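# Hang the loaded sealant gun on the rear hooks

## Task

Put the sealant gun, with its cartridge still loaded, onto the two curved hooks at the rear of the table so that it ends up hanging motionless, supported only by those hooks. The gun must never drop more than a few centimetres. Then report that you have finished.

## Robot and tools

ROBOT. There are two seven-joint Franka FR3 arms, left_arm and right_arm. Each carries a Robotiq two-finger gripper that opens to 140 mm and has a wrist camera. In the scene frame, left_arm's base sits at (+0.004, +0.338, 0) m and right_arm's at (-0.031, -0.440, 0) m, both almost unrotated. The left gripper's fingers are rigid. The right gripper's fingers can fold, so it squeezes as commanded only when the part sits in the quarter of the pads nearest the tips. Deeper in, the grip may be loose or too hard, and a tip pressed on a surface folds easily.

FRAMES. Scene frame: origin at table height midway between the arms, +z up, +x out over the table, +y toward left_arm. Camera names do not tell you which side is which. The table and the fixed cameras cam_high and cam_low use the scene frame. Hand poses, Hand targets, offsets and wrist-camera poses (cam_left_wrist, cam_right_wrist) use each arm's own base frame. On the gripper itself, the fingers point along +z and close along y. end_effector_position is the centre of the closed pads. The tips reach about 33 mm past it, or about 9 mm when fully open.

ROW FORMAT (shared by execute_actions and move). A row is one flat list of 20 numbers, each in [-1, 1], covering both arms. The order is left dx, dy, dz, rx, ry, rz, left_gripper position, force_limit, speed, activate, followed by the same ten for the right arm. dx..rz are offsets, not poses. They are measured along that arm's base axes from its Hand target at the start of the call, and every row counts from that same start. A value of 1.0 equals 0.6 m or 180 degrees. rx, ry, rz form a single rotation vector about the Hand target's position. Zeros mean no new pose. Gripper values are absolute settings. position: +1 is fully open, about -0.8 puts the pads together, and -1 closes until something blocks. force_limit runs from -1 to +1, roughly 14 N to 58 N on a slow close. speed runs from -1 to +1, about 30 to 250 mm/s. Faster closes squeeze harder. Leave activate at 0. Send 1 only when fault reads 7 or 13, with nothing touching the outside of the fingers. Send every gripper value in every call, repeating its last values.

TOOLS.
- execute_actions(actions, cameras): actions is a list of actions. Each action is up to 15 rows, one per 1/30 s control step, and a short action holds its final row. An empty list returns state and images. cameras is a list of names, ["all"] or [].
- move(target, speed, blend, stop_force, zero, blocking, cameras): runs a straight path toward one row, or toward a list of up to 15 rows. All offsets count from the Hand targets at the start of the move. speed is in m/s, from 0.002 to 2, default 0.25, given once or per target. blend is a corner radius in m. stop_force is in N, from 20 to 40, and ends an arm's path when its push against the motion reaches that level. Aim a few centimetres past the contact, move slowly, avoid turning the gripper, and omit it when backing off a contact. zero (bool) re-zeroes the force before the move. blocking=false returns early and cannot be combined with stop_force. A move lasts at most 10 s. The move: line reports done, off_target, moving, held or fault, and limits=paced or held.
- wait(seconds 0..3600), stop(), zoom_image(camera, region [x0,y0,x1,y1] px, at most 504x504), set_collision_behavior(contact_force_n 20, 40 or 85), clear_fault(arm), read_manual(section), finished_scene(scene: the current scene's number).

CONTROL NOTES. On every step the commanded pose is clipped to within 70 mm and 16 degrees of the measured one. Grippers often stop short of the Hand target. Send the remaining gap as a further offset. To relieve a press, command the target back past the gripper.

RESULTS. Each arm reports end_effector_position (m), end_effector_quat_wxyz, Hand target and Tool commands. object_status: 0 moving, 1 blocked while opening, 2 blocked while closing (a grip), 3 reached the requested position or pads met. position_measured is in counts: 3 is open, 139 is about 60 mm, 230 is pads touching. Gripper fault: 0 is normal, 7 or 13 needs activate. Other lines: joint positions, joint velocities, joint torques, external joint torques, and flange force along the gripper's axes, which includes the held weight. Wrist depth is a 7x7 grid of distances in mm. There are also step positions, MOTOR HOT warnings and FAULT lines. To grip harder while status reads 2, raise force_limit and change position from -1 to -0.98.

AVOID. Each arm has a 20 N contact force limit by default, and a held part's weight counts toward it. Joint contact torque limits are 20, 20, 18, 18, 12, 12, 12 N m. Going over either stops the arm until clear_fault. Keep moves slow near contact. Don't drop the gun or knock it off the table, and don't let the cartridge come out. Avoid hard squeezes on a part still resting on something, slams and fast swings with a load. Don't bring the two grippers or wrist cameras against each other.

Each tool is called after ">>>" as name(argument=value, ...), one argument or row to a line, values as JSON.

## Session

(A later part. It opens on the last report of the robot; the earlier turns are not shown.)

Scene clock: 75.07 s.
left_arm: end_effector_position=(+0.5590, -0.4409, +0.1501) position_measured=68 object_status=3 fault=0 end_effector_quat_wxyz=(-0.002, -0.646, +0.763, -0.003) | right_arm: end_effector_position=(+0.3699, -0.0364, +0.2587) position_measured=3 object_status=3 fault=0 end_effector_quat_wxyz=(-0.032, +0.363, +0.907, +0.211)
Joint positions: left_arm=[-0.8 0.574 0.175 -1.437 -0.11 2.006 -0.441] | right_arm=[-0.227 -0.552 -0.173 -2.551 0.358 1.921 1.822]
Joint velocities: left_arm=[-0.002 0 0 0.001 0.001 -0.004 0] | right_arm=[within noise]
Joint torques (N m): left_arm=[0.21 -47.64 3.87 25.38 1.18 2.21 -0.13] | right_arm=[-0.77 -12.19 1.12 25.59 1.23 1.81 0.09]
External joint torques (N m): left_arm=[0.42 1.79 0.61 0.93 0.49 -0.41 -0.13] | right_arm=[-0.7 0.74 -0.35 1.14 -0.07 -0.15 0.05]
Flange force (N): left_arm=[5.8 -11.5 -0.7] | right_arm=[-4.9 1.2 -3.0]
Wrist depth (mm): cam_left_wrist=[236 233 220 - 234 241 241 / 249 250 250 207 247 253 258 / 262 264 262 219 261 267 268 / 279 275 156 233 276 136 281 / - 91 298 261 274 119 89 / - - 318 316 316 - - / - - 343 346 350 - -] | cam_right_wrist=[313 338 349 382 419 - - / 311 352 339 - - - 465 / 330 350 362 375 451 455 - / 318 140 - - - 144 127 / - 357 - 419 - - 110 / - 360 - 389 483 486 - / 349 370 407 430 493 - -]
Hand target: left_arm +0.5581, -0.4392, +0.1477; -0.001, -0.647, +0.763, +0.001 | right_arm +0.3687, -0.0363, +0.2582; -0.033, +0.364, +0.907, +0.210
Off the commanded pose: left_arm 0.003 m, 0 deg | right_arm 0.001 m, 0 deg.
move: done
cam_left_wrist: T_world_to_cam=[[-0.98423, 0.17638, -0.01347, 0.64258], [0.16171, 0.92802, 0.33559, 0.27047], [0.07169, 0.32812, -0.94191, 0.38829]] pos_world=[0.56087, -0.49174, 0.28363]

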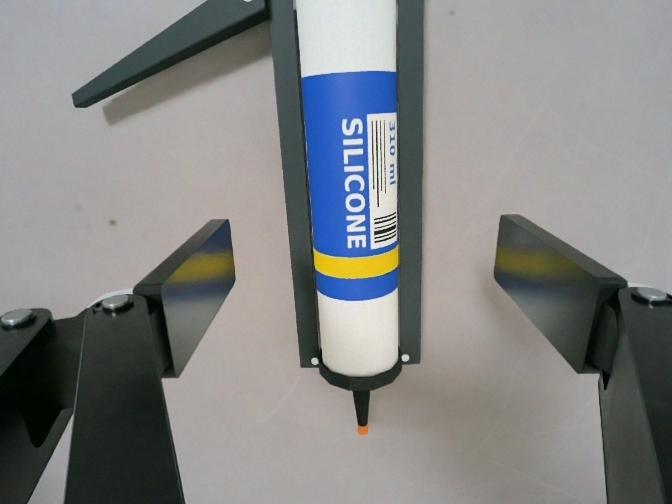

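>>> move(
  target=[
    [-0.004,-0.108,0,0,0,0.02,0.48,0,-1,0,0,0,0,0,0,0,1,1,1,0],
    [-0.004,-0.108,-0.163,0,0,0.02,0.48,0,-1,0,0,0,0,0,0,0,1,1,1,0],
    [-0.004,-0.108,-0.163,0,0,0.02,-1,1,-1,0,0,0,0,0,0,0,1,1,1,0],
  ],
  speed=0.2,
)

>>> wait(
  seconds=0.6,
)

>>> move(
  target=[0,0,0.15,0,0,0,-1,1,-1,0,0,0,0,0,0,0,1,1,1,0],
  speed=0.12,
  cameras=["cam_left_wrist","cam_high","cam_low"],
)

Scene clock: 82.00 s.
left_arm: end_effector_position=(+0.5544, -0.5035, +0.0491) position_measured=112 object_status=0 fault=0 end_effector_quat_wxyz=(+0.000, -0.670, +0.742, +0.003) | right_arm: end_effector_position=(+0.3699, -0.0364, +0.2587) position_measured=3 object_status=3 fault=0 end_effector_quat_wxyz=(-0.032, +0.363, +0.907, +0.211)
Joint positions: left_arm=[-0.852 0.833 0.166 -1.262 -0.14 2.079 -0.568] | right_arm=[-0.227 -0.552 -0.173 -2.551 0.358 1.921 1.822]
Joint torques (N m): left_arm=[1.51 -52.4 4.3 25.04 0.72 2.94 0.07] | right_arm=[-0.79 -12.17 1.16 25.58 1.23 1.78 0.1]
External joint torques (N m): left_arm=[1.55 2.43 0.07 1.01 0.04 0.32 0.07] | right_arm=[-0.8 0.55 -0.39 1.32 -0.06 -0.14 0.06]
Flange force (N): left_arm=[8.6 -15.0 3.3] | right_arm=[-4.7 1.2 -3.5]
Wrist depth (mm): cam_left_wrist=[143 144 139 143 146 149 148 / 152 151 132 151 135 154 155 / 134 133 160 117 140 165 168 / 172 170 146 122 146 139 173 / - 91 145 130 150 108 90 / - - 191 140 163 - - / - - 206 151 178 - -] | cam_right_wrist=[- 339 356 389 - - 534 / - 338 352 391 - - 375 / 322 335 394 385 442 472 457 / 319 140 - 423 - 144 128 / - 123 382 - - - 110 / 338 - - - - - - / - - - - 473 - -]
Hand target: left_arm +0.5557, -0.5040, +0.0499; -0.001, -0.671, +0.742, +0.001 | right_arm +0.3687, -0.0363, +0.2582; -0.033, +0.364, +0.907, +0.210
Off the commanded pose: left_arm 0.002 m, 0 deg | right_arm 0.001 m, 0 deg.
move: done

Scene clock: 82.60 s.
left_arm: end_effector_position=(+0.5544, -0.5035, +0.0491) position_measured=112 object_status=2 fault=0 end_effector_quat_wxyz=(+0.000, -0.670, +0.742, +0.003) | right_arm: end_effector_position=(+0.3699, -0.0364, +0.2587) position_measured=3 object_status=3 fault=0 end_effector_quat_wxyz=(-0.032, +0.363, +0.907, +0.211)
Joint positions: left_arm=[-0.852 0.833 0.166 -1.262 -0.14 2.079 -0.568] | right_arm=[-0.227 -0.552 -0.173 -2.551 0.358 1.921 1.822]
Joint torques (N m): left_arm=[1.54 -52.43 4.28 25 0.72 2.93 0.1] | right_arm=[-0.74 -12.24 1.21 25.62 1.23 1.79 0.08]
External joint torques (N m): left_arm=[1.22 2.49 -0.19 0.94 0.02 0.3 0.1] | right_arm=[-0.67 0.63 -0.27 1.24 -0.07 -0.15 0.04]
Flange force (N): left_arm=[8.6 -14.5 3.4] | right_arm=[-4.7 1.4 -3.2]
Wrist depth (mm): cam_left_wrist=[143 145 139 143 145 149 148 / 152 151 132 151 134 152 156 / 135 132 161 - 138 164 166 / 171 170 146 124 132 139 176 / - 91 145 130 150 117 90 / - - 190 140 162 - - / - - 184 151 178 - -] | cam_right_wrist=[311 333 349 372 - 463 509 / - 338 369 387 - 459 391 / 322 342 364 398 - 449 444 / 320 140 396 413 - 144 127 / - 355 388 410 508 509 110 / 336 362 - - 509 490 - / - - - - - - -]
Hand target: left_arm +0.5557, -0.5040, +0.0499; -0.001, -0.671, +0.742, +0.001 | right_arm +0.3687, -0.0363, +0.2582; -0.033, +0.364, +0.907, +0.210
Tool commands: left_gripper/position=-1.0 left_gripper/force_limit=+1.0 left_gripper/speed=-1.0 left_gripper/activate=+0.0 right_gripper/position=+1.0 right_gripper/force_limit=+1.0 right_gripper/speed=+1.0 right_gripper/activate=+0.0
Off the commanded pose: left_arm 0.002 m, 0 deg | right_arm 0.001 m, 0 deg.
wait: 0.60 s; at rest by 0.17 s

Scene clock: 84.10 s.
left_arm: end_effector_position=(+0.5514, -0.5004, +0.1295) position_measured=112 object_status=2 fault=0 end_effector_quat_wxyz=(-0.003, -0.670, +0.742, +0.010) | right_arm: end_effector_position=(+0.3699, -0.0364, +0.2587) position_measured=3 object_status=3 fault=0 end_effector_quat_wxyz=(-0.032, +0.363, +0.907, +0.211)
Joint positions: left_arm=[-0.854 0.753 0.18 -1.187 -0.134 1.909 -0.572] | right_arm=[-0.227 -0.552 -0.173 -2.551 0.358 1.921 1.822]
Joint velocities: left_arm=[-0.001 0 0.001 -0.001 0.001 -0.005 0.002] | right_arm=[within noise]
Joint torques (N m): left_arm=[0.26 -58.7 5.33 29.87 0.91 3.02 -0.15] | right_arm=[-0.74 -12.22 1.19 25.66 1.21 1.78 0.09]
External joint torques (N m): left_arm=[0.39 -4.78 1.37 5.22 0.19 0.44 -0.15] | right_arm=[-0.68 0.58 -0.29 1.35 -0.08 -0.15 0.05]
Flange force (N): left_arm=[10.0 -14.3 -10.2] | right_arm=[-4.8 1.4 -3.4]
Wrist depth (mm): cam_left_wrist=[213 214 139 215 218 227 224 / 225 223 132 131 134 235 235 / 135 133 239 - 138 246 250 / - 252 146 127 145 129 265 / - 91 144 133 145 108 90 / - - 166 140 163 - - / - - 179 150 173 - -] | cam_right_wrist=[308 327 - 383 - - 505 / 316 336 358 380 - - 379 / 322 - 380 402 425 - 384 / 320 140 377 - - 364 128 / - 345 389 - - - 110 / 338 354 397 416 - 534 - / 344 371 - 439 478 505 -]
Hand target: left_arm +0.5557, -0.5040, +0.1399; -0.001, -0.671, +0.742, +0.001 | right_arm +0.3687, -0.0363, +0.2582; -0.033, +0.364, +0.907, +0.210
Off the commanded pose: left_arm 0.012 m, 1 deg | right_arm 0.001 m, 0 deg.
move: off_target (left_arm)
cam_left_wrist: T_world_to_cam=[[-0.99345, 0.11403, 0.0073, 0.61647], [0.10936, 0.93036, 0.34995, 0.36212], [0.03311, 0.34846, -0.93674, 0.4198]] pos_world=[0.55893, -0.55348, 0.26202]
Images, in order (width x height): cam_high 672x504, cam_low 672x504, cam_left_wrist 672x504.

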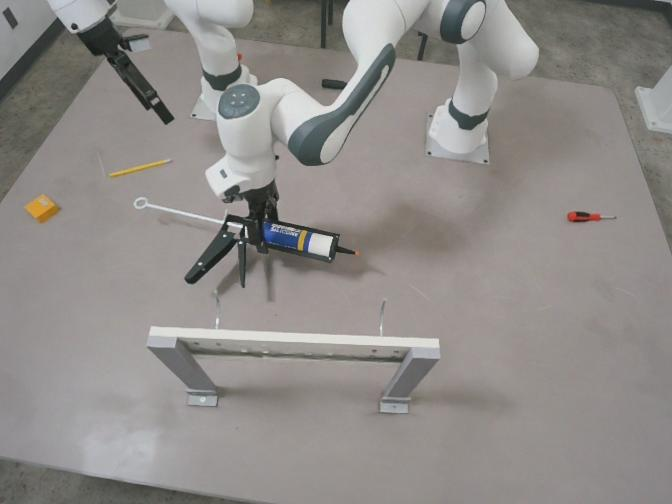

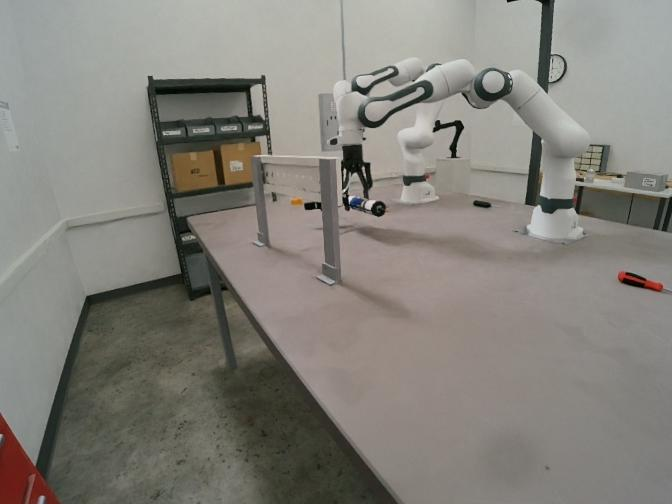

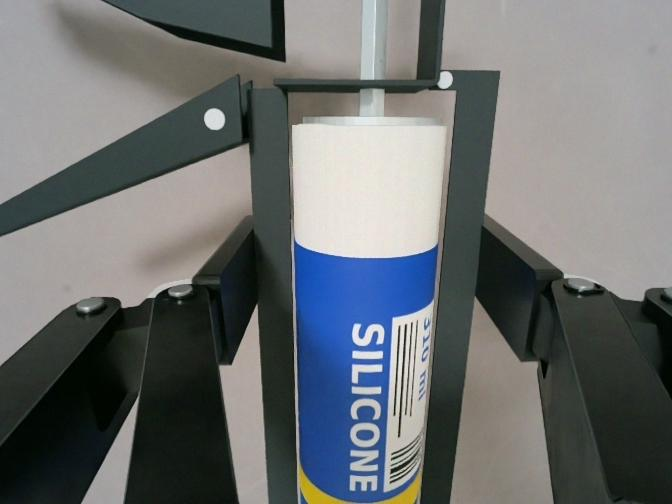

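>>> move(
  target=[-0.16,0.25,0.4,0,0,0,-1,1,-1,0,0,0,0,0,0,0,1,1,1,0],
  speed=0.2,
)

>>> move(
  target=[0,0,0,0,0,-0.463,-1,1,-1,0,0,0,0,0,0,0,1,1,1,0],
  speed=0.35,
)

>>> move(
  target=[0,0,0,0,0,-0.463,-1,1,-1,0,0,0,0,0,0,0,1,1,1,0],
  speed=0.35,
  cameras=["cam_left_wrist","cam_high","cam_low"],
)

Scene clock: 89.67 s.
left_arm: end_effector_position=(+0.4571, -0.3540, +0.3730) position_measured=112 object_status=2 fault=0 end_effector_quat_wxyz=(-0.003, -0.672, +0.741, +0.008) | right_arm: end_effector_position=(+0.3699, -0.0364, +0.2587) position_measured=3 object_status=3 fault=0 end_effector_quat_wxyz=(-0.032, +0.363, +0.907, +0.211)
Joint positions: left_arm=[-0.877 0.077 0.231 -1.576 -0.021 1.635 -0.548] | right_arm=[-0.227 -0.552 -0.173 -2.551 0.358 1.921 1.822]
Joint velocities: left_arm=[0 0 0.001 -0.001 -0.001 -0.004 0] | right_arm=[within noise]
Joint torques (N m): left_arm=[0.75 -38.42 1 29.59 1.24 3.16 0.27] | right_arm=[-0.79 -12.21 1.2 25.59 1.22 1.79 0.07]
External joint torques (N m): left_arm=[0.77 -4.09 0.39 4.87 0.46 0.55 0.26] | right_arm=[-0.8 0.51 -0.35 1.34 -0.07 -0.14 0.03]
Flange force (N): left_arm=[2.1 -6.0 -12.1] | right_arm=[-4.6 1.1 -3.5]
Wrist depth (mm): cam_left_wrist=[442 141 114 125 437 - - / - - 128 129 132 464 501 / 135 133 139 121 137 - - / 510 - 146 126 147 127 551 / - 91 145 133 142 108 - / - - 166 141 161 - - / - - 177 151 164 - -] | cam_right_wrist=[- 337 - - 416 - 517 / 314 335 353 - 407 - 544 / 324 - 369 - - 506 - / 111 137 387 406 454 143 - / - 131 395 422 - - 110 / 332 359 407 - - - - / 349 371 398 - 497 541 -]
Hand target: left_arm +0.4597, -0.3540, +0.3799; -0.001, -0.671, +0.742, +0.001 | right_arm +0.3687, -0.0363, +0.2582; -0.033, +0.364, +0.907, +0.210
Off the commanded pose: left_arm 0.007 m, 1 deg | right_arm 0.001 m, 0 deg.
move: off_target (left_arm)

Scene clock: 93.37 s.
left_arm: end_effector_position=(+0.4583, -0.3515, +0.3720) position_measured=112 object_status=2 fault=0 end_effector_quat_wxyz=(-0.005, -0.010, +1.000, +0.009) | right_arm: end_effector_position=(+0.3699, -0.0364, +0.2587) position_measured=3 object_status=3 fault=0 end_effector_quat_wxyz=(-0.032, +0.363, +0.907, +0.211)
Joint positions: left_arm=[-0.803 0.075 0.152 -1.581 -0.004 1.637 0.9] | right_arm=[-0.227 -0.552 -0.173 -2.551 0.358 1.921 1.822]
Joint velocities: left_arm=[0 -0.001 0 -0.001 -0.002 0 0.008] | right_arm=[within noise]
Joint torques (N m): left_arm=[0.98 -38.46 0.72 30.08 0.05 2.66 0.11] | right_arm=[-0.74 -12.22 1.16 25.6 1.23 1.79 0.08]
External joint torques (N m): left_arm=[1.2 -4.28 0.5 5.74 -0.71 0.22 0.11] | right_arm=[-0.79 0.5 -0.45 1.35 -0.07 -0.13 0.04]
Flange force (N): left_arm=[-9.2 -5.0 -15.7] | right_arm=[-4.7 1.0 -3.6]
Wrist depth (mm): cam_left_wrist=[456 446 139 127 143 454 451 / - 455 128 129 133 478 467 / 135 132 141 120 140 - - / 512 - 147 126 147 127 - / - 91 145 133 145 110 90 / - - 166 140 161 - - / - - 176 150 164 - -] | cam_right_wrist=[315 - - 393 416 462 557 / 313 - 356 393 433 462 - / 319 345 374 396 435 486 - / - 140 358 421 446 153 - / - 131 393 424 - - 110 / 338 370 384 434 450 - - / 350 353 - - - - -]
Hand target: left_arm +0.4597, -0.3540, +0.3799; +0.000, -0.008, +1.000, +0.001 | right_arm +0.3687, -0.0363, +0.2582; -0.033, +0.364, +0.907, +0.210
Off the commanded pose: left_arm 0.008 m, 1 deg | right_arm 0.001 m, 0 deg.
move: off_target (left_arm)

Scene clock: 97.07 s.
left_arm: end_effector_position=(+0.4583, -0.3520, +0.3719) position_measured=112 object_status=2 fault=0 end_effector_quat_wxyz=(-0.008, +0.657, +0.753, +0.003) | right_arm: end_effector_position=(+0.3699, -0.0364, +0.2587) position_measured=3 object_status=3 fault=0 end_effector_quat_wxyz=(-0.032, +0.363, +0.907, +0.211)
Joint positions: left_arm=[-0.733 0.072 0.078 -1.584 0 1.641 2.351] | right_arm=[-0.227 -0.552 -0.173 -2.551 0.358 1.921 1.822]
Joint velocities: left_arm=[0 0 -0.001 0 0.001 -0.001 0.007] | right_arm=[within noise]
Joint torques (N m): left_arm=[0.93 -38.44 0.5 29.46 0.48 2.63 0.25] | right_arm=[-0.75 -12.23 1.12 25.61 1.22 1.79 0.03]
External joint torques (N m): left_arm=[0.93 -4.02 0.25 5.14 -0.43 0.21 0.25] | right_arm=[-0.71 0.59 -0.38 1.25 -0.07 -0.15 -0.01]
Flange force (N): left_arm=[-4.8 7.0 -13.9] | right_arm=[-4.8 1.1 -3.3]
Wrist depth (mm): cam_left_wrist=[- 112 115 125 144 438 - / - - 128 130 133 466 - / 135 131 138 - 137 480 - / 554 - 146 126 147 127 - / - 91 145 133 145 108 90 / - - 166 140 161 - - / - - 176 150 164 - -] | cam_right_wrist=[314 329 350 380 422 488 - / 317 333 358 - 424 492 - / 324 339 371 403 440 - - / 320 140 379 408 452 144 549 / - 362 366 439 445 - 110 / - - - 424 486 - - / - 366 - 451 - - -]
Hand target: left_arm +0.4597, -0.3540, +0.3799; +0.001, +0.659, +0.752, +0.001 | right_arm +0.3687, -0.0363, +0.2582; -0.033, +0.364, +0.907, +0.210
Off the commanded pose: left_arm 0.008 m, 1 deg | right_arm 0.001 m, 0 deg.
move: off_target (left_arm)
cam_left_wrist: T_world_to_cam=[[0.99209, 0.12422, -0.01834, -0.39155], [0.12334, -0.93674, 0.32758, -0.50592], [0.02351, -0.32725, -0.94464, 0.36762]] pos_world=[0.44221, -0.30497, 0.50582]
Images, in order (width x height): cam_high 672x504, cam_low 672x504, cam_left_wrist 672x504.

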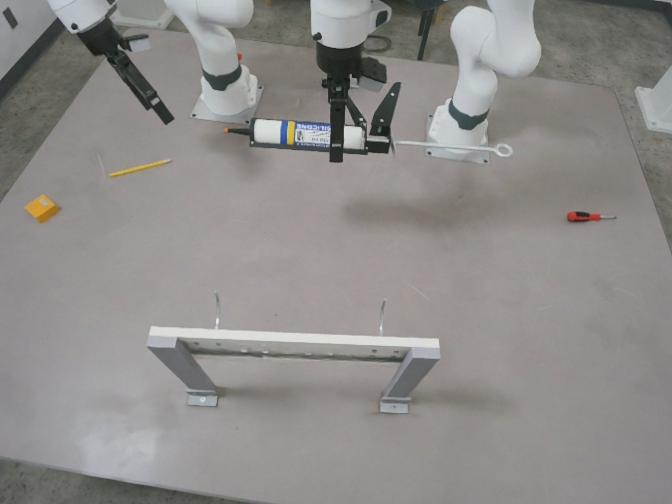

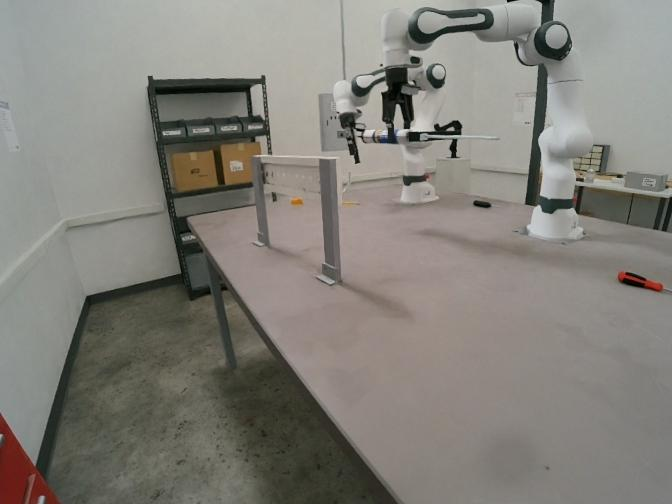

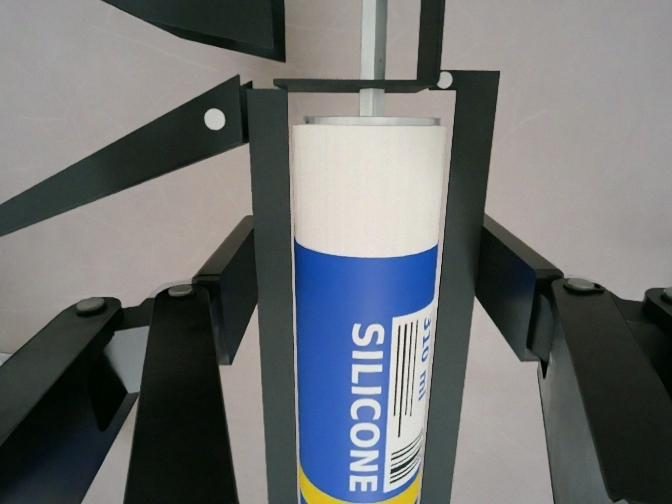

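>>> move(
  target=[0.2,-0.035,0.033,0.065,-0.495,0,-1,1,-1,0,0,0,0,0,0,0,1,1,1,0],
  speed=0.35,
  cameras=["cam_left_wrist","cam_high","cam_low"],
)

Scene clock: 101.83 s.
left_arm: end_effector_position=(+0.5781, -0.3731, +0.3849) position_measured=112 object_status=2 fault=0 end_effector_quat_wxyz=(+0.458, +0.475, +0.536, +0.526) | right_arm: end_effector_position=(+0.3699, -0.0364, +0.2587) position_measured=3 object_status=3 fault=0 end_effector_quat_wxyz=(-0.032, +0.363, +0.907, +0.211)
Joint positions: left_arm=[-0.694 0.031 -0.251 -2.261 1.899 1.951 0.804] | right_arm=[-0.227 -0.552 -0.173 -2.551 0.358 1.921 1.822]
Joint velocities: left_arm=[-0.001 0 0 -0.002 0.001 0 -0.005] | right_arm=[within noise]
Joint torques (N m): left_arm=[0.22 -35.42 -0.49 29.08 3.21 -3.67 0.12] | right_arm=[-0.79 -12.22 1.18 25.6 1.23 1.8 0.06]
External joint torques (N m): left_arm=[0.19 -3.8 -0.31 5.66 2.35 -1.92 0.02] | right_arm=[-0.84 0.57 -0.42 1.3 -0.07 -0.13 0.01]
Flange force (N): left_arm=[-7.3 5.1 5.2] | right_arm=[-4.8 1.0 -3.4]
Wrist depth (mm): cam_left_wrist=[- 113 114 126 1435 1289 1472 / - - 131 129 133 1481 1453 / 135 131 137 118 137 - - / 494 583 146 125 141 127 1358 / - 91 145 133 142 108 90 / - - 167 142 161 - - / - - - 151 173 - -] | cam_right_wrist=[311 330 356 384 - - 516 / 317 334 - 388 435 - - / 322 336 - 400 437 479 - / - 140 - - - 153 - / - 357 391 - - - 110 / 339 350 391 412 - 560 - / - - 373 434 - 564 -]
Hand target: left_arm +0.5797, -0.3750, +0.3997; +0.466, +0.466, +0.532, +0.531 | right_arm +0.3687, -0.0363, +0.2582; -0.033, +0.364, +0.907, +0.210
Off the commanded pose: left_arm 0.015 m, 2 deg | right_arm 0.001 m, 0 deg.
move: off_target (left_arm)
cam_left_wrist: T_world_to_cam=[[0.04075, -0.01572, 0.99905, -0.40143], [-0.21736, -0.97607, -0.00649, -0.23392], [0.97524, -0.21689, -0.04319, -0.48582]] pos_world=[0.4393, -0.34, 0.37855]
Images, in order (width x height): cam_high 672x504, cam_low 672x504, cam_left_wrist 672x504.

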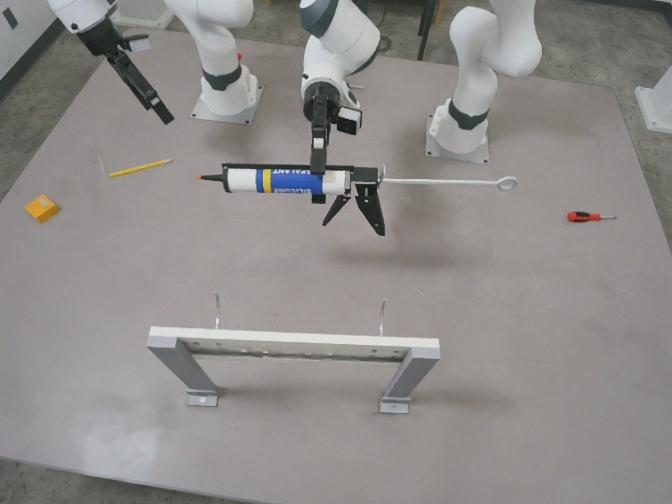

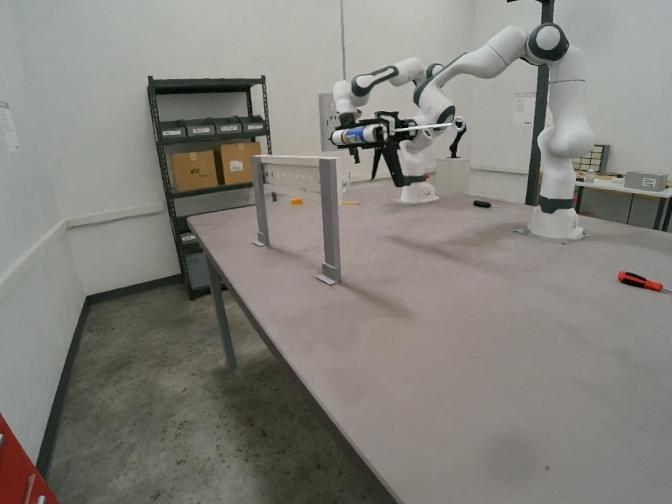

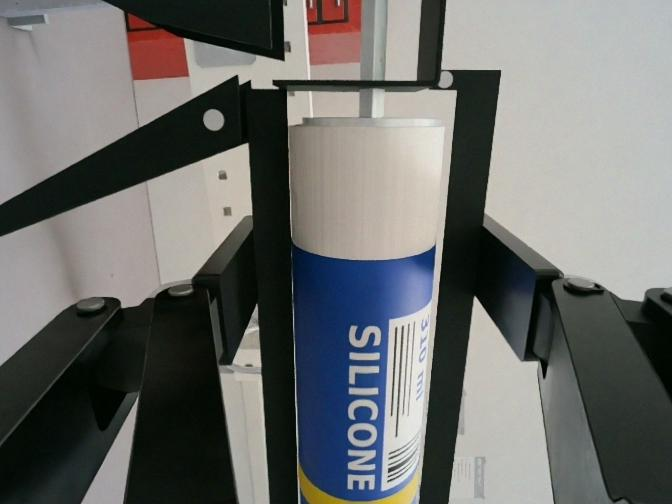

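>>> move(
  target=[0.37,0,0,0,0,0,-1,1,-1,0,0,0,0,0,0,0,1,1,1,0],
  speed=0.15,
  cameras=["cam_left_wrist","cam_high","cam_low"],
)

>>> zoom_image(
  camera="cam_low",
  region=[230, 90, 450, 250],
)

>>> zoom_image(
  camera="cam_high",
  region=[130, 220, 530, 420],
)

Scene clock: 105.73 s.
left_arm: end_effector_position=(+0.7993, -0.3757, +0.3817) position_measured=112 object_status=2 fault=0 end_effector_quat_wxyz=(+0.462, +0.473, +0.538, +0.523) | right_arm: end_effector_position=(+0.3699, -0.0364, +0.2587) position_measured=3 object_status=3 fault=0 end_effector_quat_wxyz=(-0.032, +0.363, +0.907, +0.211)
Joint positions: left_arm=[-0.543 0.483 -0.111 -1.637 2.074 2.225 0.88] | right_arm=[-0.227 -0.552 -0.173 -2.551 0.358 1.921 1.822]
Joint velocities: left_arm=[0.002 0 0 -0.001 -0.001 0.001 0.005] | right_arm=[within noise]
Joint torques (N m): left_arm=[0.12 -53.02 -0.9 31.81 1.71 -3 0.55] | right_arm=[-0.74 -12.22 1.18 25.63 1.23 1.79 0.05]
External joint torques (N m): left_arm=[0.3 -4.94 0.87 6.78 1.6 -1.43 0.45] | right_arm=[-0.79 0.59 -0.42 1.33 -0.07 -0.14 0.01]
Flange force (N): left_arm=[-8.9 7.1 11.1] | right_arm=[-4.9 1.1 -3.5]
Wrist depth (mm): cam_left_wrist=[187 185 138 963 117 1319 1350 / 199 192 132 128 132 1289 - / 135 133 138 - 140 - 1391 / 222 219 146 126 146 127 1233 / - 91 145 133 143 108 90 / - - 172 141 162 - - / - - 184 151 173 - -] | cam_right_wrist=[310 334 351 - 437 463 - / 316 339 364 392 - 480 531 / - 342 368 396 - 501 - / 319 131 - - - 145 525 / - 122 384 423 452 - 110 / 340 361 382 430 486 534 - / - - 402 - - - -]
Hand target: left_arm +0.8017, -0.3750, +0.3997; +0.466, +0.466, +0.532, +0.531 | right_arm +0.3687, -0.0363, +0.2582; -0.033, +0.364, +0.907, +0.210
Off the commanded pose: left_arm 0.018 m, 1 deg | right_arm 0.001 m, 0 deg.
move: off_target (left_arm)
cam_left_wrist: T_world_to_cam=[[0.03831, -0.00458, 0.99926, -0.40117], [-0.22008, -0.97547, 0.00396, -0.18993], [0.97473, -0.22007, -0.03838, -0.70484]] pos_world=[0.6606, -0.34222, 0.37457]
Images, in order (width x height): cam_high 672x504, cam_low 672x504, cam_left_wrist 672x504.

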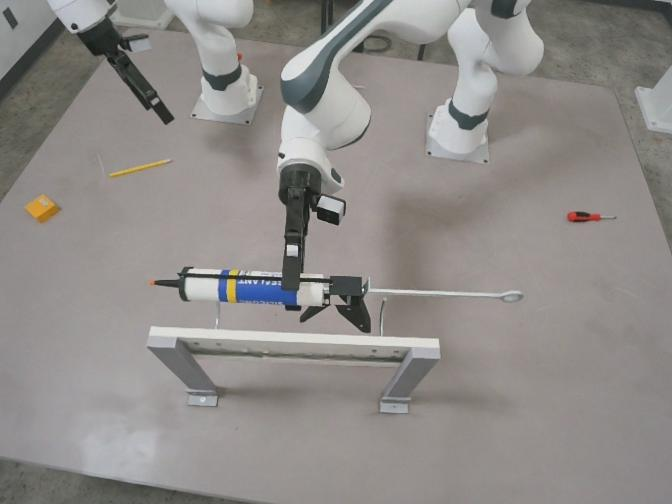

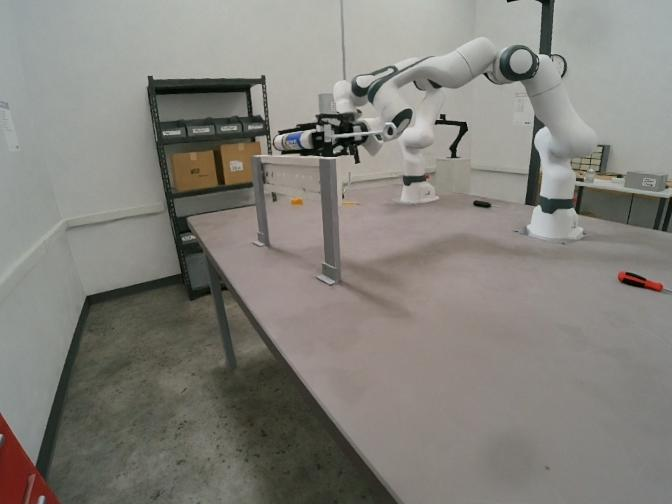

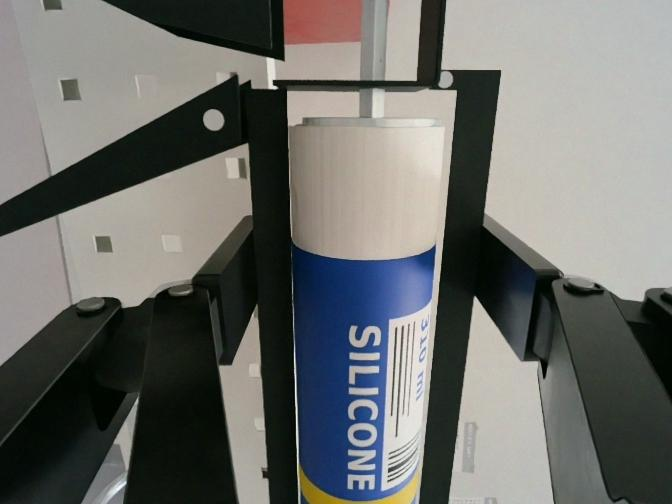

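Scaled by 2.291 from the camera's image (finer frame: 960x720).

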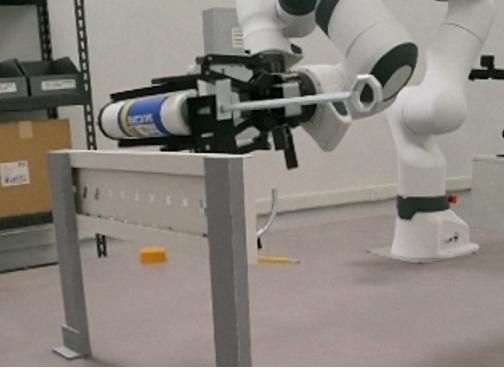

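Scaled by 1.260 from the camera's image (finer frame: 960x720).

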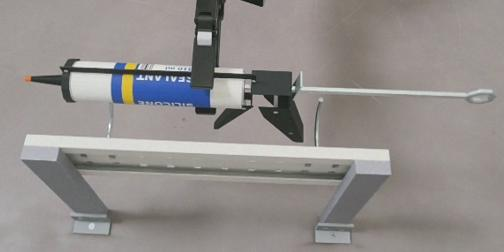

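>>> move(
  target=[
    [0.013,0,0,0,0,0,-1,1,-1,0,0,0,0,0,0,0,1,1,1,0],
    [0.013,0,-0.09,0,0,0,-1,1,-1,0,0,0,0,0,0,0,1,1,1,0],
  ],
  speed=0.08,
  stop_force=20,
  cameras=["cam_high","cam_low"],
)

>>> zoom_image(
  camera="cam_low",
  region=[250, 100, 450, 230],
)

>>> zoom_image(
  camera="cam_high",
  region=[130, 250, 430, 400],
)

Scene clock: 111.53 s.
left_arm: end_effector_position=(+0.8067, -0.3759, +0.3267) position_measured=112 object_status=2 fault=0 end_effector_quat_wxyz=(+0.459, +0.476, +0.535, +0.525) | right_arm: end_effector_position=(+0.3699, -0.0364, +0.2587) position_measured=3 object_status=3 fault=0 end_effector_quat_wxyz=(-0.032, +0.363, +0.907, +0.211)
Joint positions: left_arm=[-0.573 0.571 -0.073 -1.625 2.122 2.198 0.8] | right_arm=[-0.227 -0.552 -0.173 -2.551 0.358 1.921 1.822]
Joint velocities: left_arm=[-0.001 0 0.005 -0.001 0.001 0.001 -0.001] | right_arm=[within noise]
Joint torques (N m): left_arm=[-0.03 -55.35 -0.75 30.46 1.64 -3.36 0.18] | right_arm=[-0.79 -12.16 1.15 25.63 1.23 1.8 0.05]
External joint torques (N m): left_arm=[0.17 -5.53 0.59 6.07 1.51 -1.62 0.08] | right_arm=[-0.8 0.7 -0.41 1.26 -0.07 -0.14 0]
Flange force (N): left_arm=[-5.6 6.2 7.2] | right_arm=[-5.1 1.1 -3.3]
Wrist depth (mm): cam_left_wrist=[- 178 113 172 143 1275 1047 / - 128 131 179 132 136 1374 / 135 133 194 - 140 1435 - / - 467 146 128 147 139 - / - 91 145 133 146 110 90 / - - 172 141 161 - - / - - 179 151 173 - -] | cam_right_wrist=[- 324 357 377 418 - 509 / 321 345 363 - 420 472 - / 322 337 - 419 465 482 - / - 130 382 413 443 144 520 / - 355 - - 462 - 110 / - 366 - 445 479 525 - / - 373 395 445 - 550 -]
Hand target: left_arm +0.8095, -0.3750, +0.3457; +0.466, +0.466, +0.532, +0.531 | right_arm +0.3687, -0.0363, +0.2582; -0.033, +0.364, +0.907, +0.210
Off the commanded pose: left_arm 0.019 m, 2 deg | right_arm 0.001 m, 0 deg.
move: off_target (left_arm)

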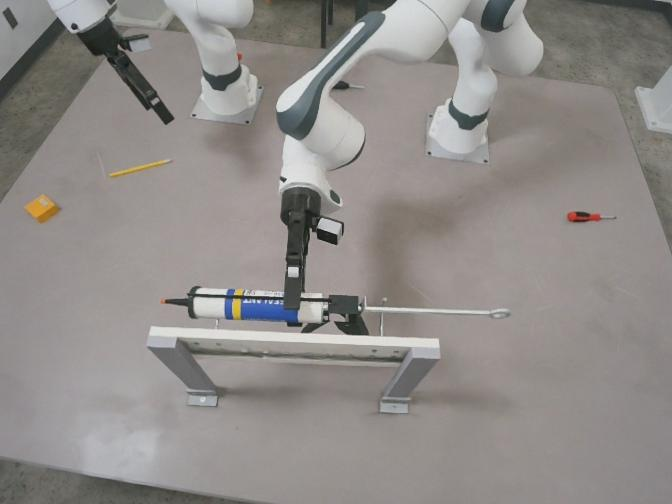

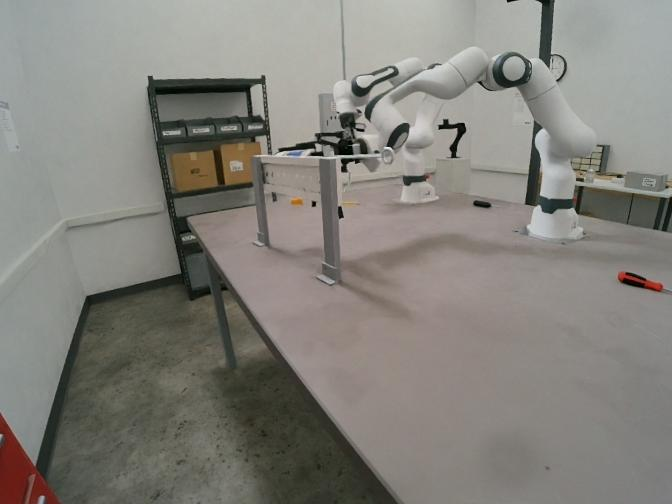

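Scaled by 2.520 from the camera's image (finer frame: 960x720).

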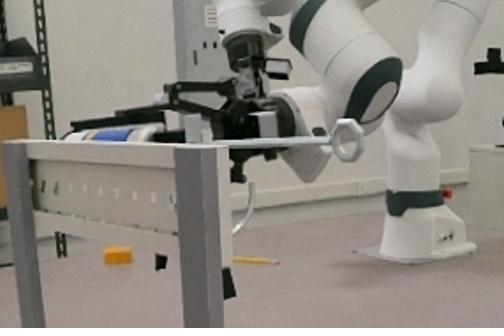

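Scaled by 1.680 from the camera's image (finer frame: 960x720).

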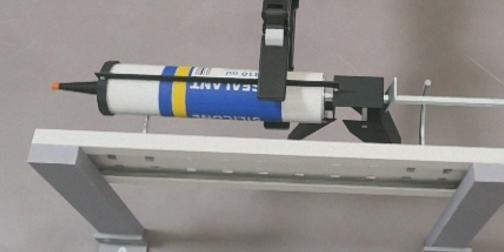

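>>> move(
  target=[0.003,0,-0.1,0,0,0,-1,1,-1,0,0,0,0,0,0,0,1,1,1,0],
  speed=0.05,
  stop_force=20,
  cameras=["cam_high","cam_low","cam_left_wrist"],
)

>>> zoom_image(
  camera="cam_low",
  region=[250, 100, 450, 230],
)

>>> zoom_image(
  camera="cam_high",
  region=[130, 250, 430, 400],
)

Scene clock: 117.37 s.
left_arm: end_effector_position=(+0.8100, -0.3759, +0.2829) position_measured=112 object_status=2 fault=0 end_effector_quat_wxyz=(+0.470, +0.464, +0.536, +0.525) | right_arm: end_effector_position=(+0.3699, -0.0364, +0.2587) position_measured=3 object_status=3 fault=0 end_effector_quat_wxyz=(-0.032, +0.363, +0.907, +0.211)
Joint positions: left_arm=[-0.615 0.654 -0.028 -1.61 2.163 2.154 0.687] | right_arm=[-0.227 -0.552 -0.173 -2.551 0.358 1.921 1.822]
Joint torques (N m): left_arm=[-0.14 -50.37 0.81 25.79 0.75 -2.27 1.08] | right_arm=[-0.75 -12.18 1.16 25.62 1.24 1.78 0.08]
External joint torques (N m): left_arm=[0 0.82 1.28 2.06 0.58 -0.31 0.98] | right_arm=[-0.76 0.61 -0.39 1.25 -0.06 -0.16 0.04]
Flange force (N): left_arm=[-8.4 -1.2 9.8] | right_arm=[-4.8 1.1 -3.3]
Wrist depth (mm): cam_left_wrist=[335 405 114 125 167 1240 1260 / - - 132 176 131 - - / 135 131 137 - 136 1319 1304 / - - 146 126 147 139 1374 / - 91 145 133 152 108 90 / - - 166 141 161 - - / - - 180 151 171 - -] | cam_right_wrist=[310 331 354 384 402 470 - / 313 336 - 395 426 - - / 321 - 369 389 - 497 - / 111 140 377 - 464 144 - / - 122 - - - 505 110 / 338 - - - 492 511 - / 350 378 - - 500 546 -]
Hand target: left_arm +0.8113, -0.3750, +0.2857; +0.466, +0.466, +0.532, +0.531 | right_arm +0.3687, -0.0363, +0.2582; -0.033, +0.364, +0.907, +0.210
Off the commanded pose: left_arm 0.003 m, 1 deg | right_arm 0.001 m, 0 deg.
move: done
cam_left_wrist: T_world_to_cam=[[0.01629, 0.00823, 0.99983, -0.2804], [-0.21909, -0.97564, 0.0116, -0.19045], [0.97557, -0.21924, -0.01409, -0.72635]] pos_world=[0.67145, -0.34275, 0.27232]

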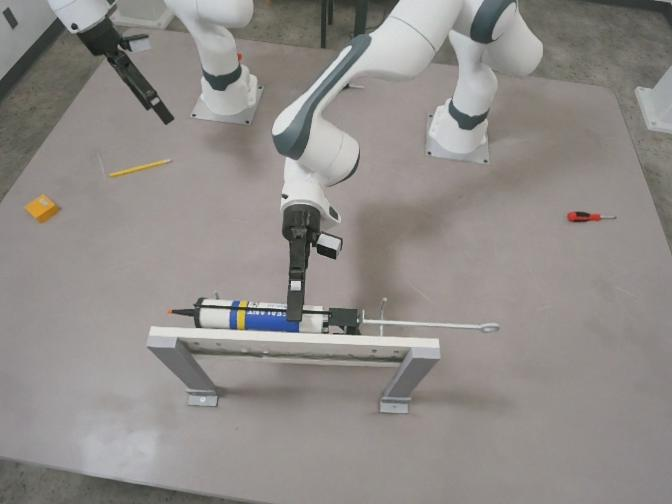

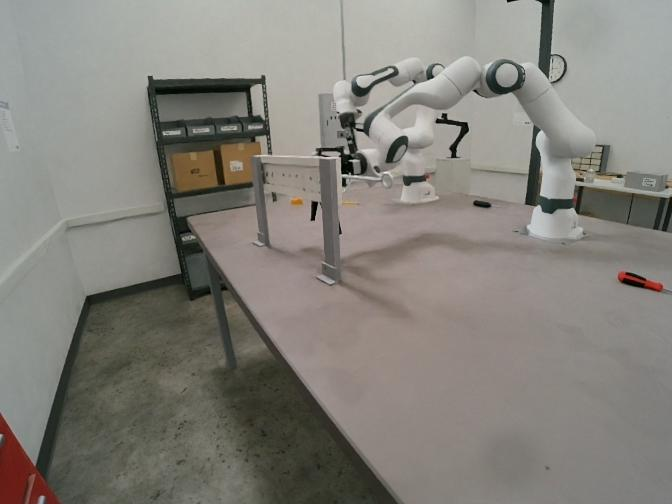

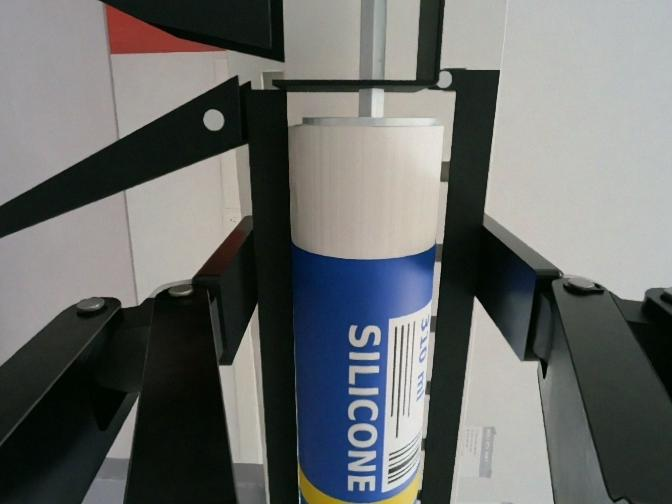

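Scaled by 2.520 from the camera's image (finer frame: 960x720).

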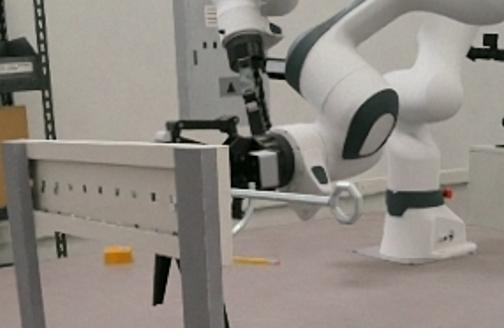

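Scaled by 1.680 from the camera's image (finer frame: 960x720).

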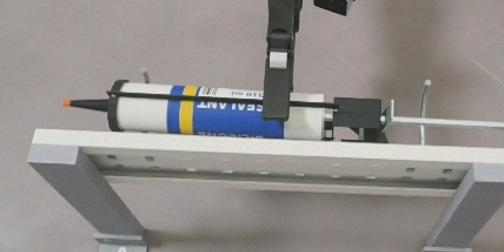

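>>> move(
  target=[0,0,-0.035,-0.033,-0.0043,0,-1,1,-1,0,0,0,0,0,0,0,1,1,1,0],
  speed=0.05,
  cameras=["cam_high","cam_low"],
)

>>> zoom_image(
  camera="cam_low",
  region=[250, 100, 450, 230],
)

>>> zoom_image(
  camera="cam_high",
  region=[130, 250, 430, 400],
)

Scene clock: 120.83 s.
left_arm: end_effector_position=(+0.8117, -0.3725, +0.2655) position_measured=112 object_status=2 fault=0 end_effector_quat_wxyz=(+0.498, +0.429, +0.564, +0.500) | right_arm: end_effector_position=(+0.3699, -0.0364, +0.2587) position_measured=3 object_status=3 fault=0 end_effector_quat_wxyz=(-0.032, +0.363, +0.907, +0.211)
Joint positions: left_arm=[-0.617 0.686 -0.025 -1.602 2.169 2.135 0.551] | right_arm=[-0.227 -0.552 -0.173 -2.551 0.358 1.921 1.822]
Joint velocities: left_arm=[-0.001 0 0.001 0.001 0 0.001 -0.005] | right_arm=[within noise]
Joint torques (N m): left_arm=[-0.63 -48.87 0.07 24.47 1.72 -1.92 1.36] | right_arm=[-0.72 -12.23 1.1 25.59 1.22 1.76 0.08]
External joint torques (N m): left_arm=[-0.31 2.8 0.59 0.98 1.51 0.05 1.26] | right_arm=[-0.73 0.42 -0.44 1.34 -0.08 -0.16 0.04]
Flange force (N): left_arm=[-8.1 -5.5 10.6] | right_arm=[-4.4 1.0 -3.6]
Wrist depth (mm): cam_left_wrist=[- 114 116 169 166 166 - / 306 129 129 131 133 172 - / 136 133 138 119 137 186 1267 / 336 - 146 125 146 127 1350 / - 91 145 132 151 108 - / - - 165 139 162 - - / - - 176 149 169 - -] | cam_right_wrist=[311 - 353 396 - - - / - 337 362 387 - 464 - / 322 342 373 403 450 484 537 / 320 140 373 411 444 143 531 / - 356 385 398 468 505 110 / 336 362 407 428 - 536 - / 351 368 394 - 485 540 -]
Hand target: left_arm +0.8113, -0.3750, +0.2647; +0.494, +0.438, +0.556, +0.506 | right_arm +0.3687, -0.0363, +0.2582; -0.033, +0.364, +0.907, +0.210
Off the commanded pose: left_arm 0.003 m, 2 deg | right_arm 0.001 m, 0 deg.
move: done

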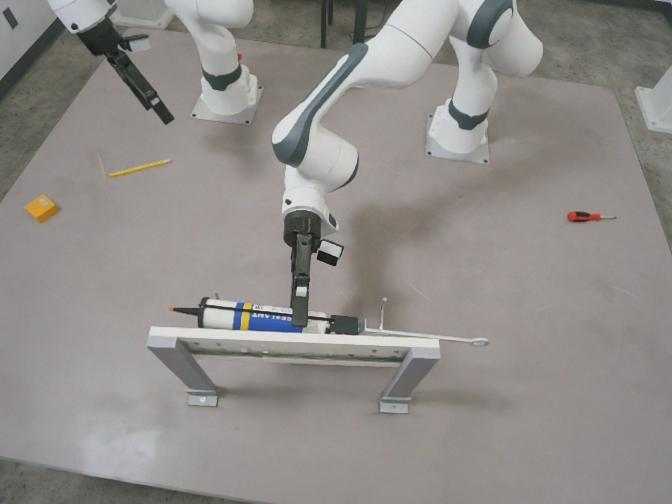

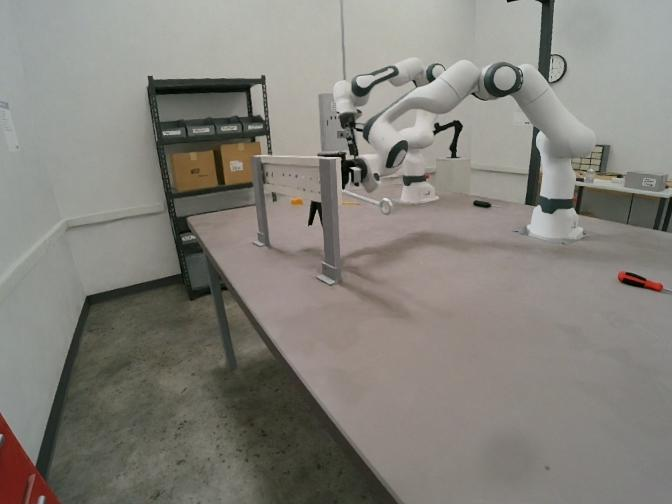

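Scaled by 2.520 from the camera's image (finer frame: 960x720).

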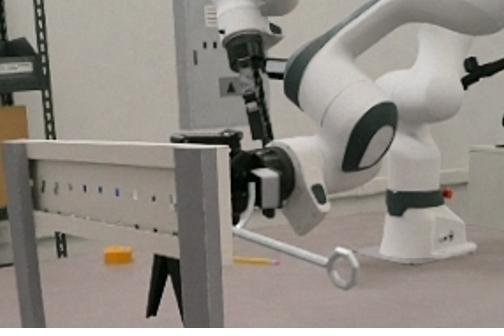

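Scaled by 1.680 from the camera's image (finer frame: 960x720).

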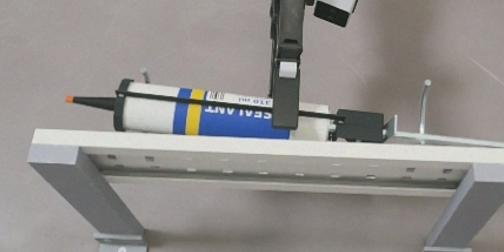

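>>> move(
  target=[0,0,0,0,0,0,0.4,0,-1,0,0,0,0,0,0,0,1,1,1,0],
  cameras=["cam_high","cam_low","cam_left_wrist"],
)

>>> wait(
  seconds=0.7,
)

>>> zoom_image(
  camera="cam_high",
  region=[130, 250, 430, 400],
)

Scene clock: 122.57 s.
left_arm: end_effector_position=(+0.8110, -0.3739, +0.2626) position_measured=78 object_status=0 fault=0 end_effector_quat_wxyz=(+0.493, +0.436, +0.559, +0.504) | right_arm: end_effector_position=(+0.3699, -0.0364, +0.2587) position_measured=3 object_status=3 fault=0 end_effector_quat_wxyz=(-0.032, +0.363, +0.907, +0.211)
Joint positions: left_arm=[-0.624 0.69 -0.018 -1.603 2.171 2.137 0.565] | right_arm=[-0.227 -0.552 -0.173 -2.551 0.358 1.921 1.822]
Joint torques (N m): left_arm=[0.2 -49.87 0.11 24.42 0.73 -1.84 0.45] | right_arm=[-0.74 -12.21 1.16 25.64 1.22 1.81 0.13]
External joint torques (N m): left_arm=[0.18 2.15 0.25 0.8 0.54 0.19 0.35] | right_arm=[-0.72 0.64 -0.37 1.3 -0.07 -0.13 0.09]
Flange force (N): left_arm=[-5.9 -4.3 8.3] | right_arm=[-4.9 1.4 -3.3]
Wrist depth (mm): cam_left_wrist=[305 142 116 170 166 166 1135 / - 369 133 176 131 175 - / 138 133 - - 139 183 1453 / - - 147 126 145 129 1282 / - 91 153 132 150 129 86 / - - - 139 156 - - / - - 270 149 169 - -] | cam_right_wrist=[312 329 - 389 - - 530 / 317 337 360 402 - - 546 / 322 340 - - 443 - - / - 140 378 406 456 144 - / - 352 363 - - - 110 / - 358 - - 495 508 - / - 367 395 - - 519 -]
Hand target: left_arm +0.8113, -0.3750, +0.2647; +0.494, +0.438, +0.556, +0.506 | right_arm +0.3687, -0.0363, +0.2582; -0.033, +0.364, +0.907, +0.210
Off the commanded pose: left_arm 0.002 m, 0 deg | right_arm 0.001 m, 0 deg.
move: done
cam_left_wrist: T_world_to_cam=[[0.00292, 0.10083, 0.9949, -0.2134], [-0.21406, -0.97178, 0.09912, -0.21362], [0.97682, -0.21325, 0.01875, -0.73452]] pos_world=[0.67238, -0.34271, 0.24725]

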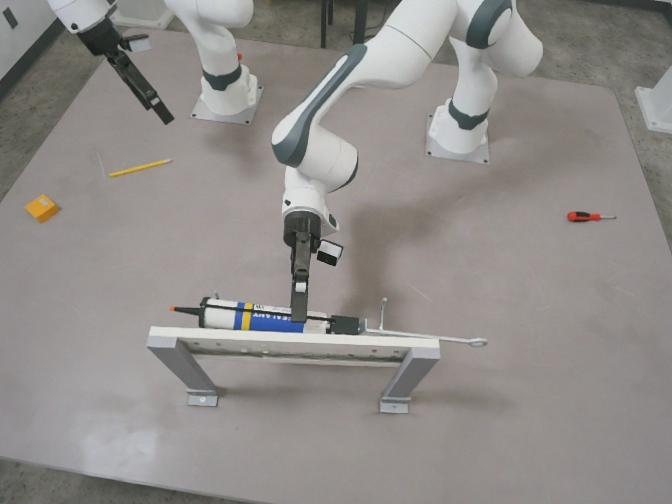

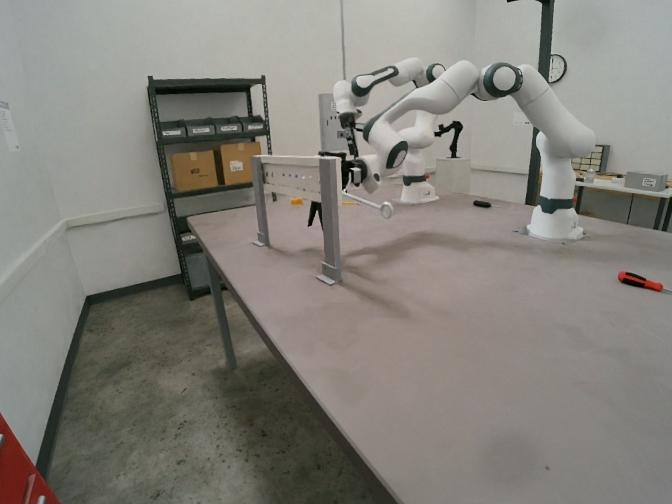

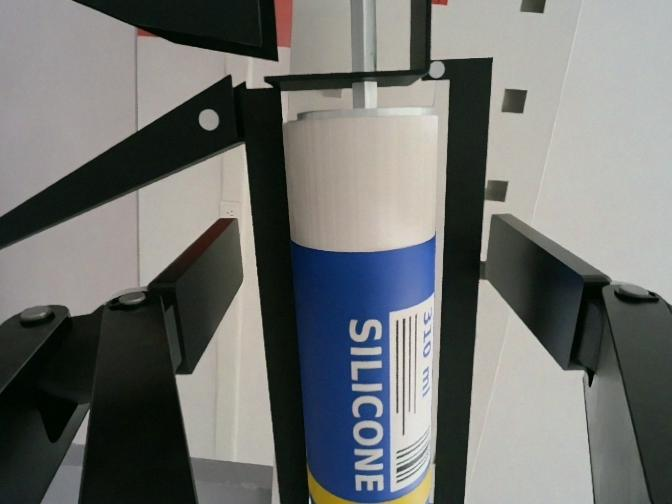

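Scene clock: 123.27 s.
left_arm: end_effector_position=(+0.8110, -0.3739, +0.2626) position_measured=78 object_status=3 fault=0 end_effector_quat_wxyz=(+0.493, +0.437, +0.558, +0.505) | right_arm: end_effector_position=(+0.3699, -0.0364, +0.2587) position_measured=3 object_status=3 fault=0 end_effector_quat_wxyz=(-0.032, +0.363, +0.907, +0.211)
Joint positions: left_arm=[-0.624 0.69 -0.018 -1.603 2.171 2.137 0.566] | right_arm=[-0.227 -0.552 -0.173 -2.551 0.358 1.921 1.822]
Joint torques (N m): left_arm=[0.18 -49.9 0.15 24.41 0.73 -1.82 0.35] | right_arm=[-0.78 -12.23 1.18 25.61 1.21 1.78 0.09]
External joint torques (N m): left_arm=[0.07 1.61 0.23 1.06 0.55 0.18 0.25] | right_arm=[-0.74 0.56 -0.33 1.27 -0.08 -0.16 0.05]
Flange force (N): left_arm=[-5.7 -3.6 7.9] | right_arm=[-4.6 1.2 -3.4]
Wrist depth (mm): cam_left_wrist=[308 119 118 170 168 166 - / - 133 132 123 128 174 1267 / 145 139 - - - 182 - / 335 408 147 124 136 139 1563 / - 91 154 130 146 140 90 / - - 168 137 149 223 - / - - 271 147 149 - -] | cam_right_wrist=[315 331 356 - 434 - - / 310 338 - 407 420 - - / 320 340 - 401 - 485 555 / - 130 - 416 - 144 555 / - 350 401 - - - 110 / 338 352 - - 469 527 - / 350 368 393 - - - -]
Hand target: left_arm +0.8113, -0.3750, +0.2647; +0.494, +0.438, +0.556, +0.506 | right_arm +0.3687, -0.0363, +0.2582; -0.033, +0.364, +0.907, +0.210
Tool commands: left_gripper/position=+0.4 left_gripper/force_limit=+0.0 left_gripper/speed=-1.0 left_gripper/activate=+0.0 right_gripper/position=+1.0 right_gripper/force_limit=+1.0 right_gripper/speed=+1.0 right_gripper/activate=+0.0
Off the commanded pose: left_arm 0.002 m, 0 deg | right_arm 0.001 m, 0 deg.
wait: 0.70 s; at rest by 0.17 s

Scaled by 1.680 from the camera's image (finer frame: 960x720).
This view is cut from an older image: the scene may have changed since it was taken.

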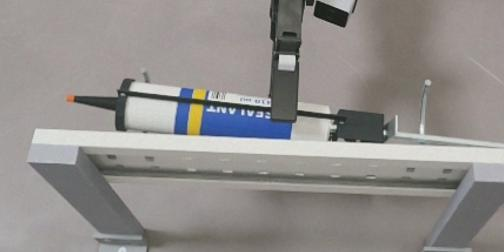

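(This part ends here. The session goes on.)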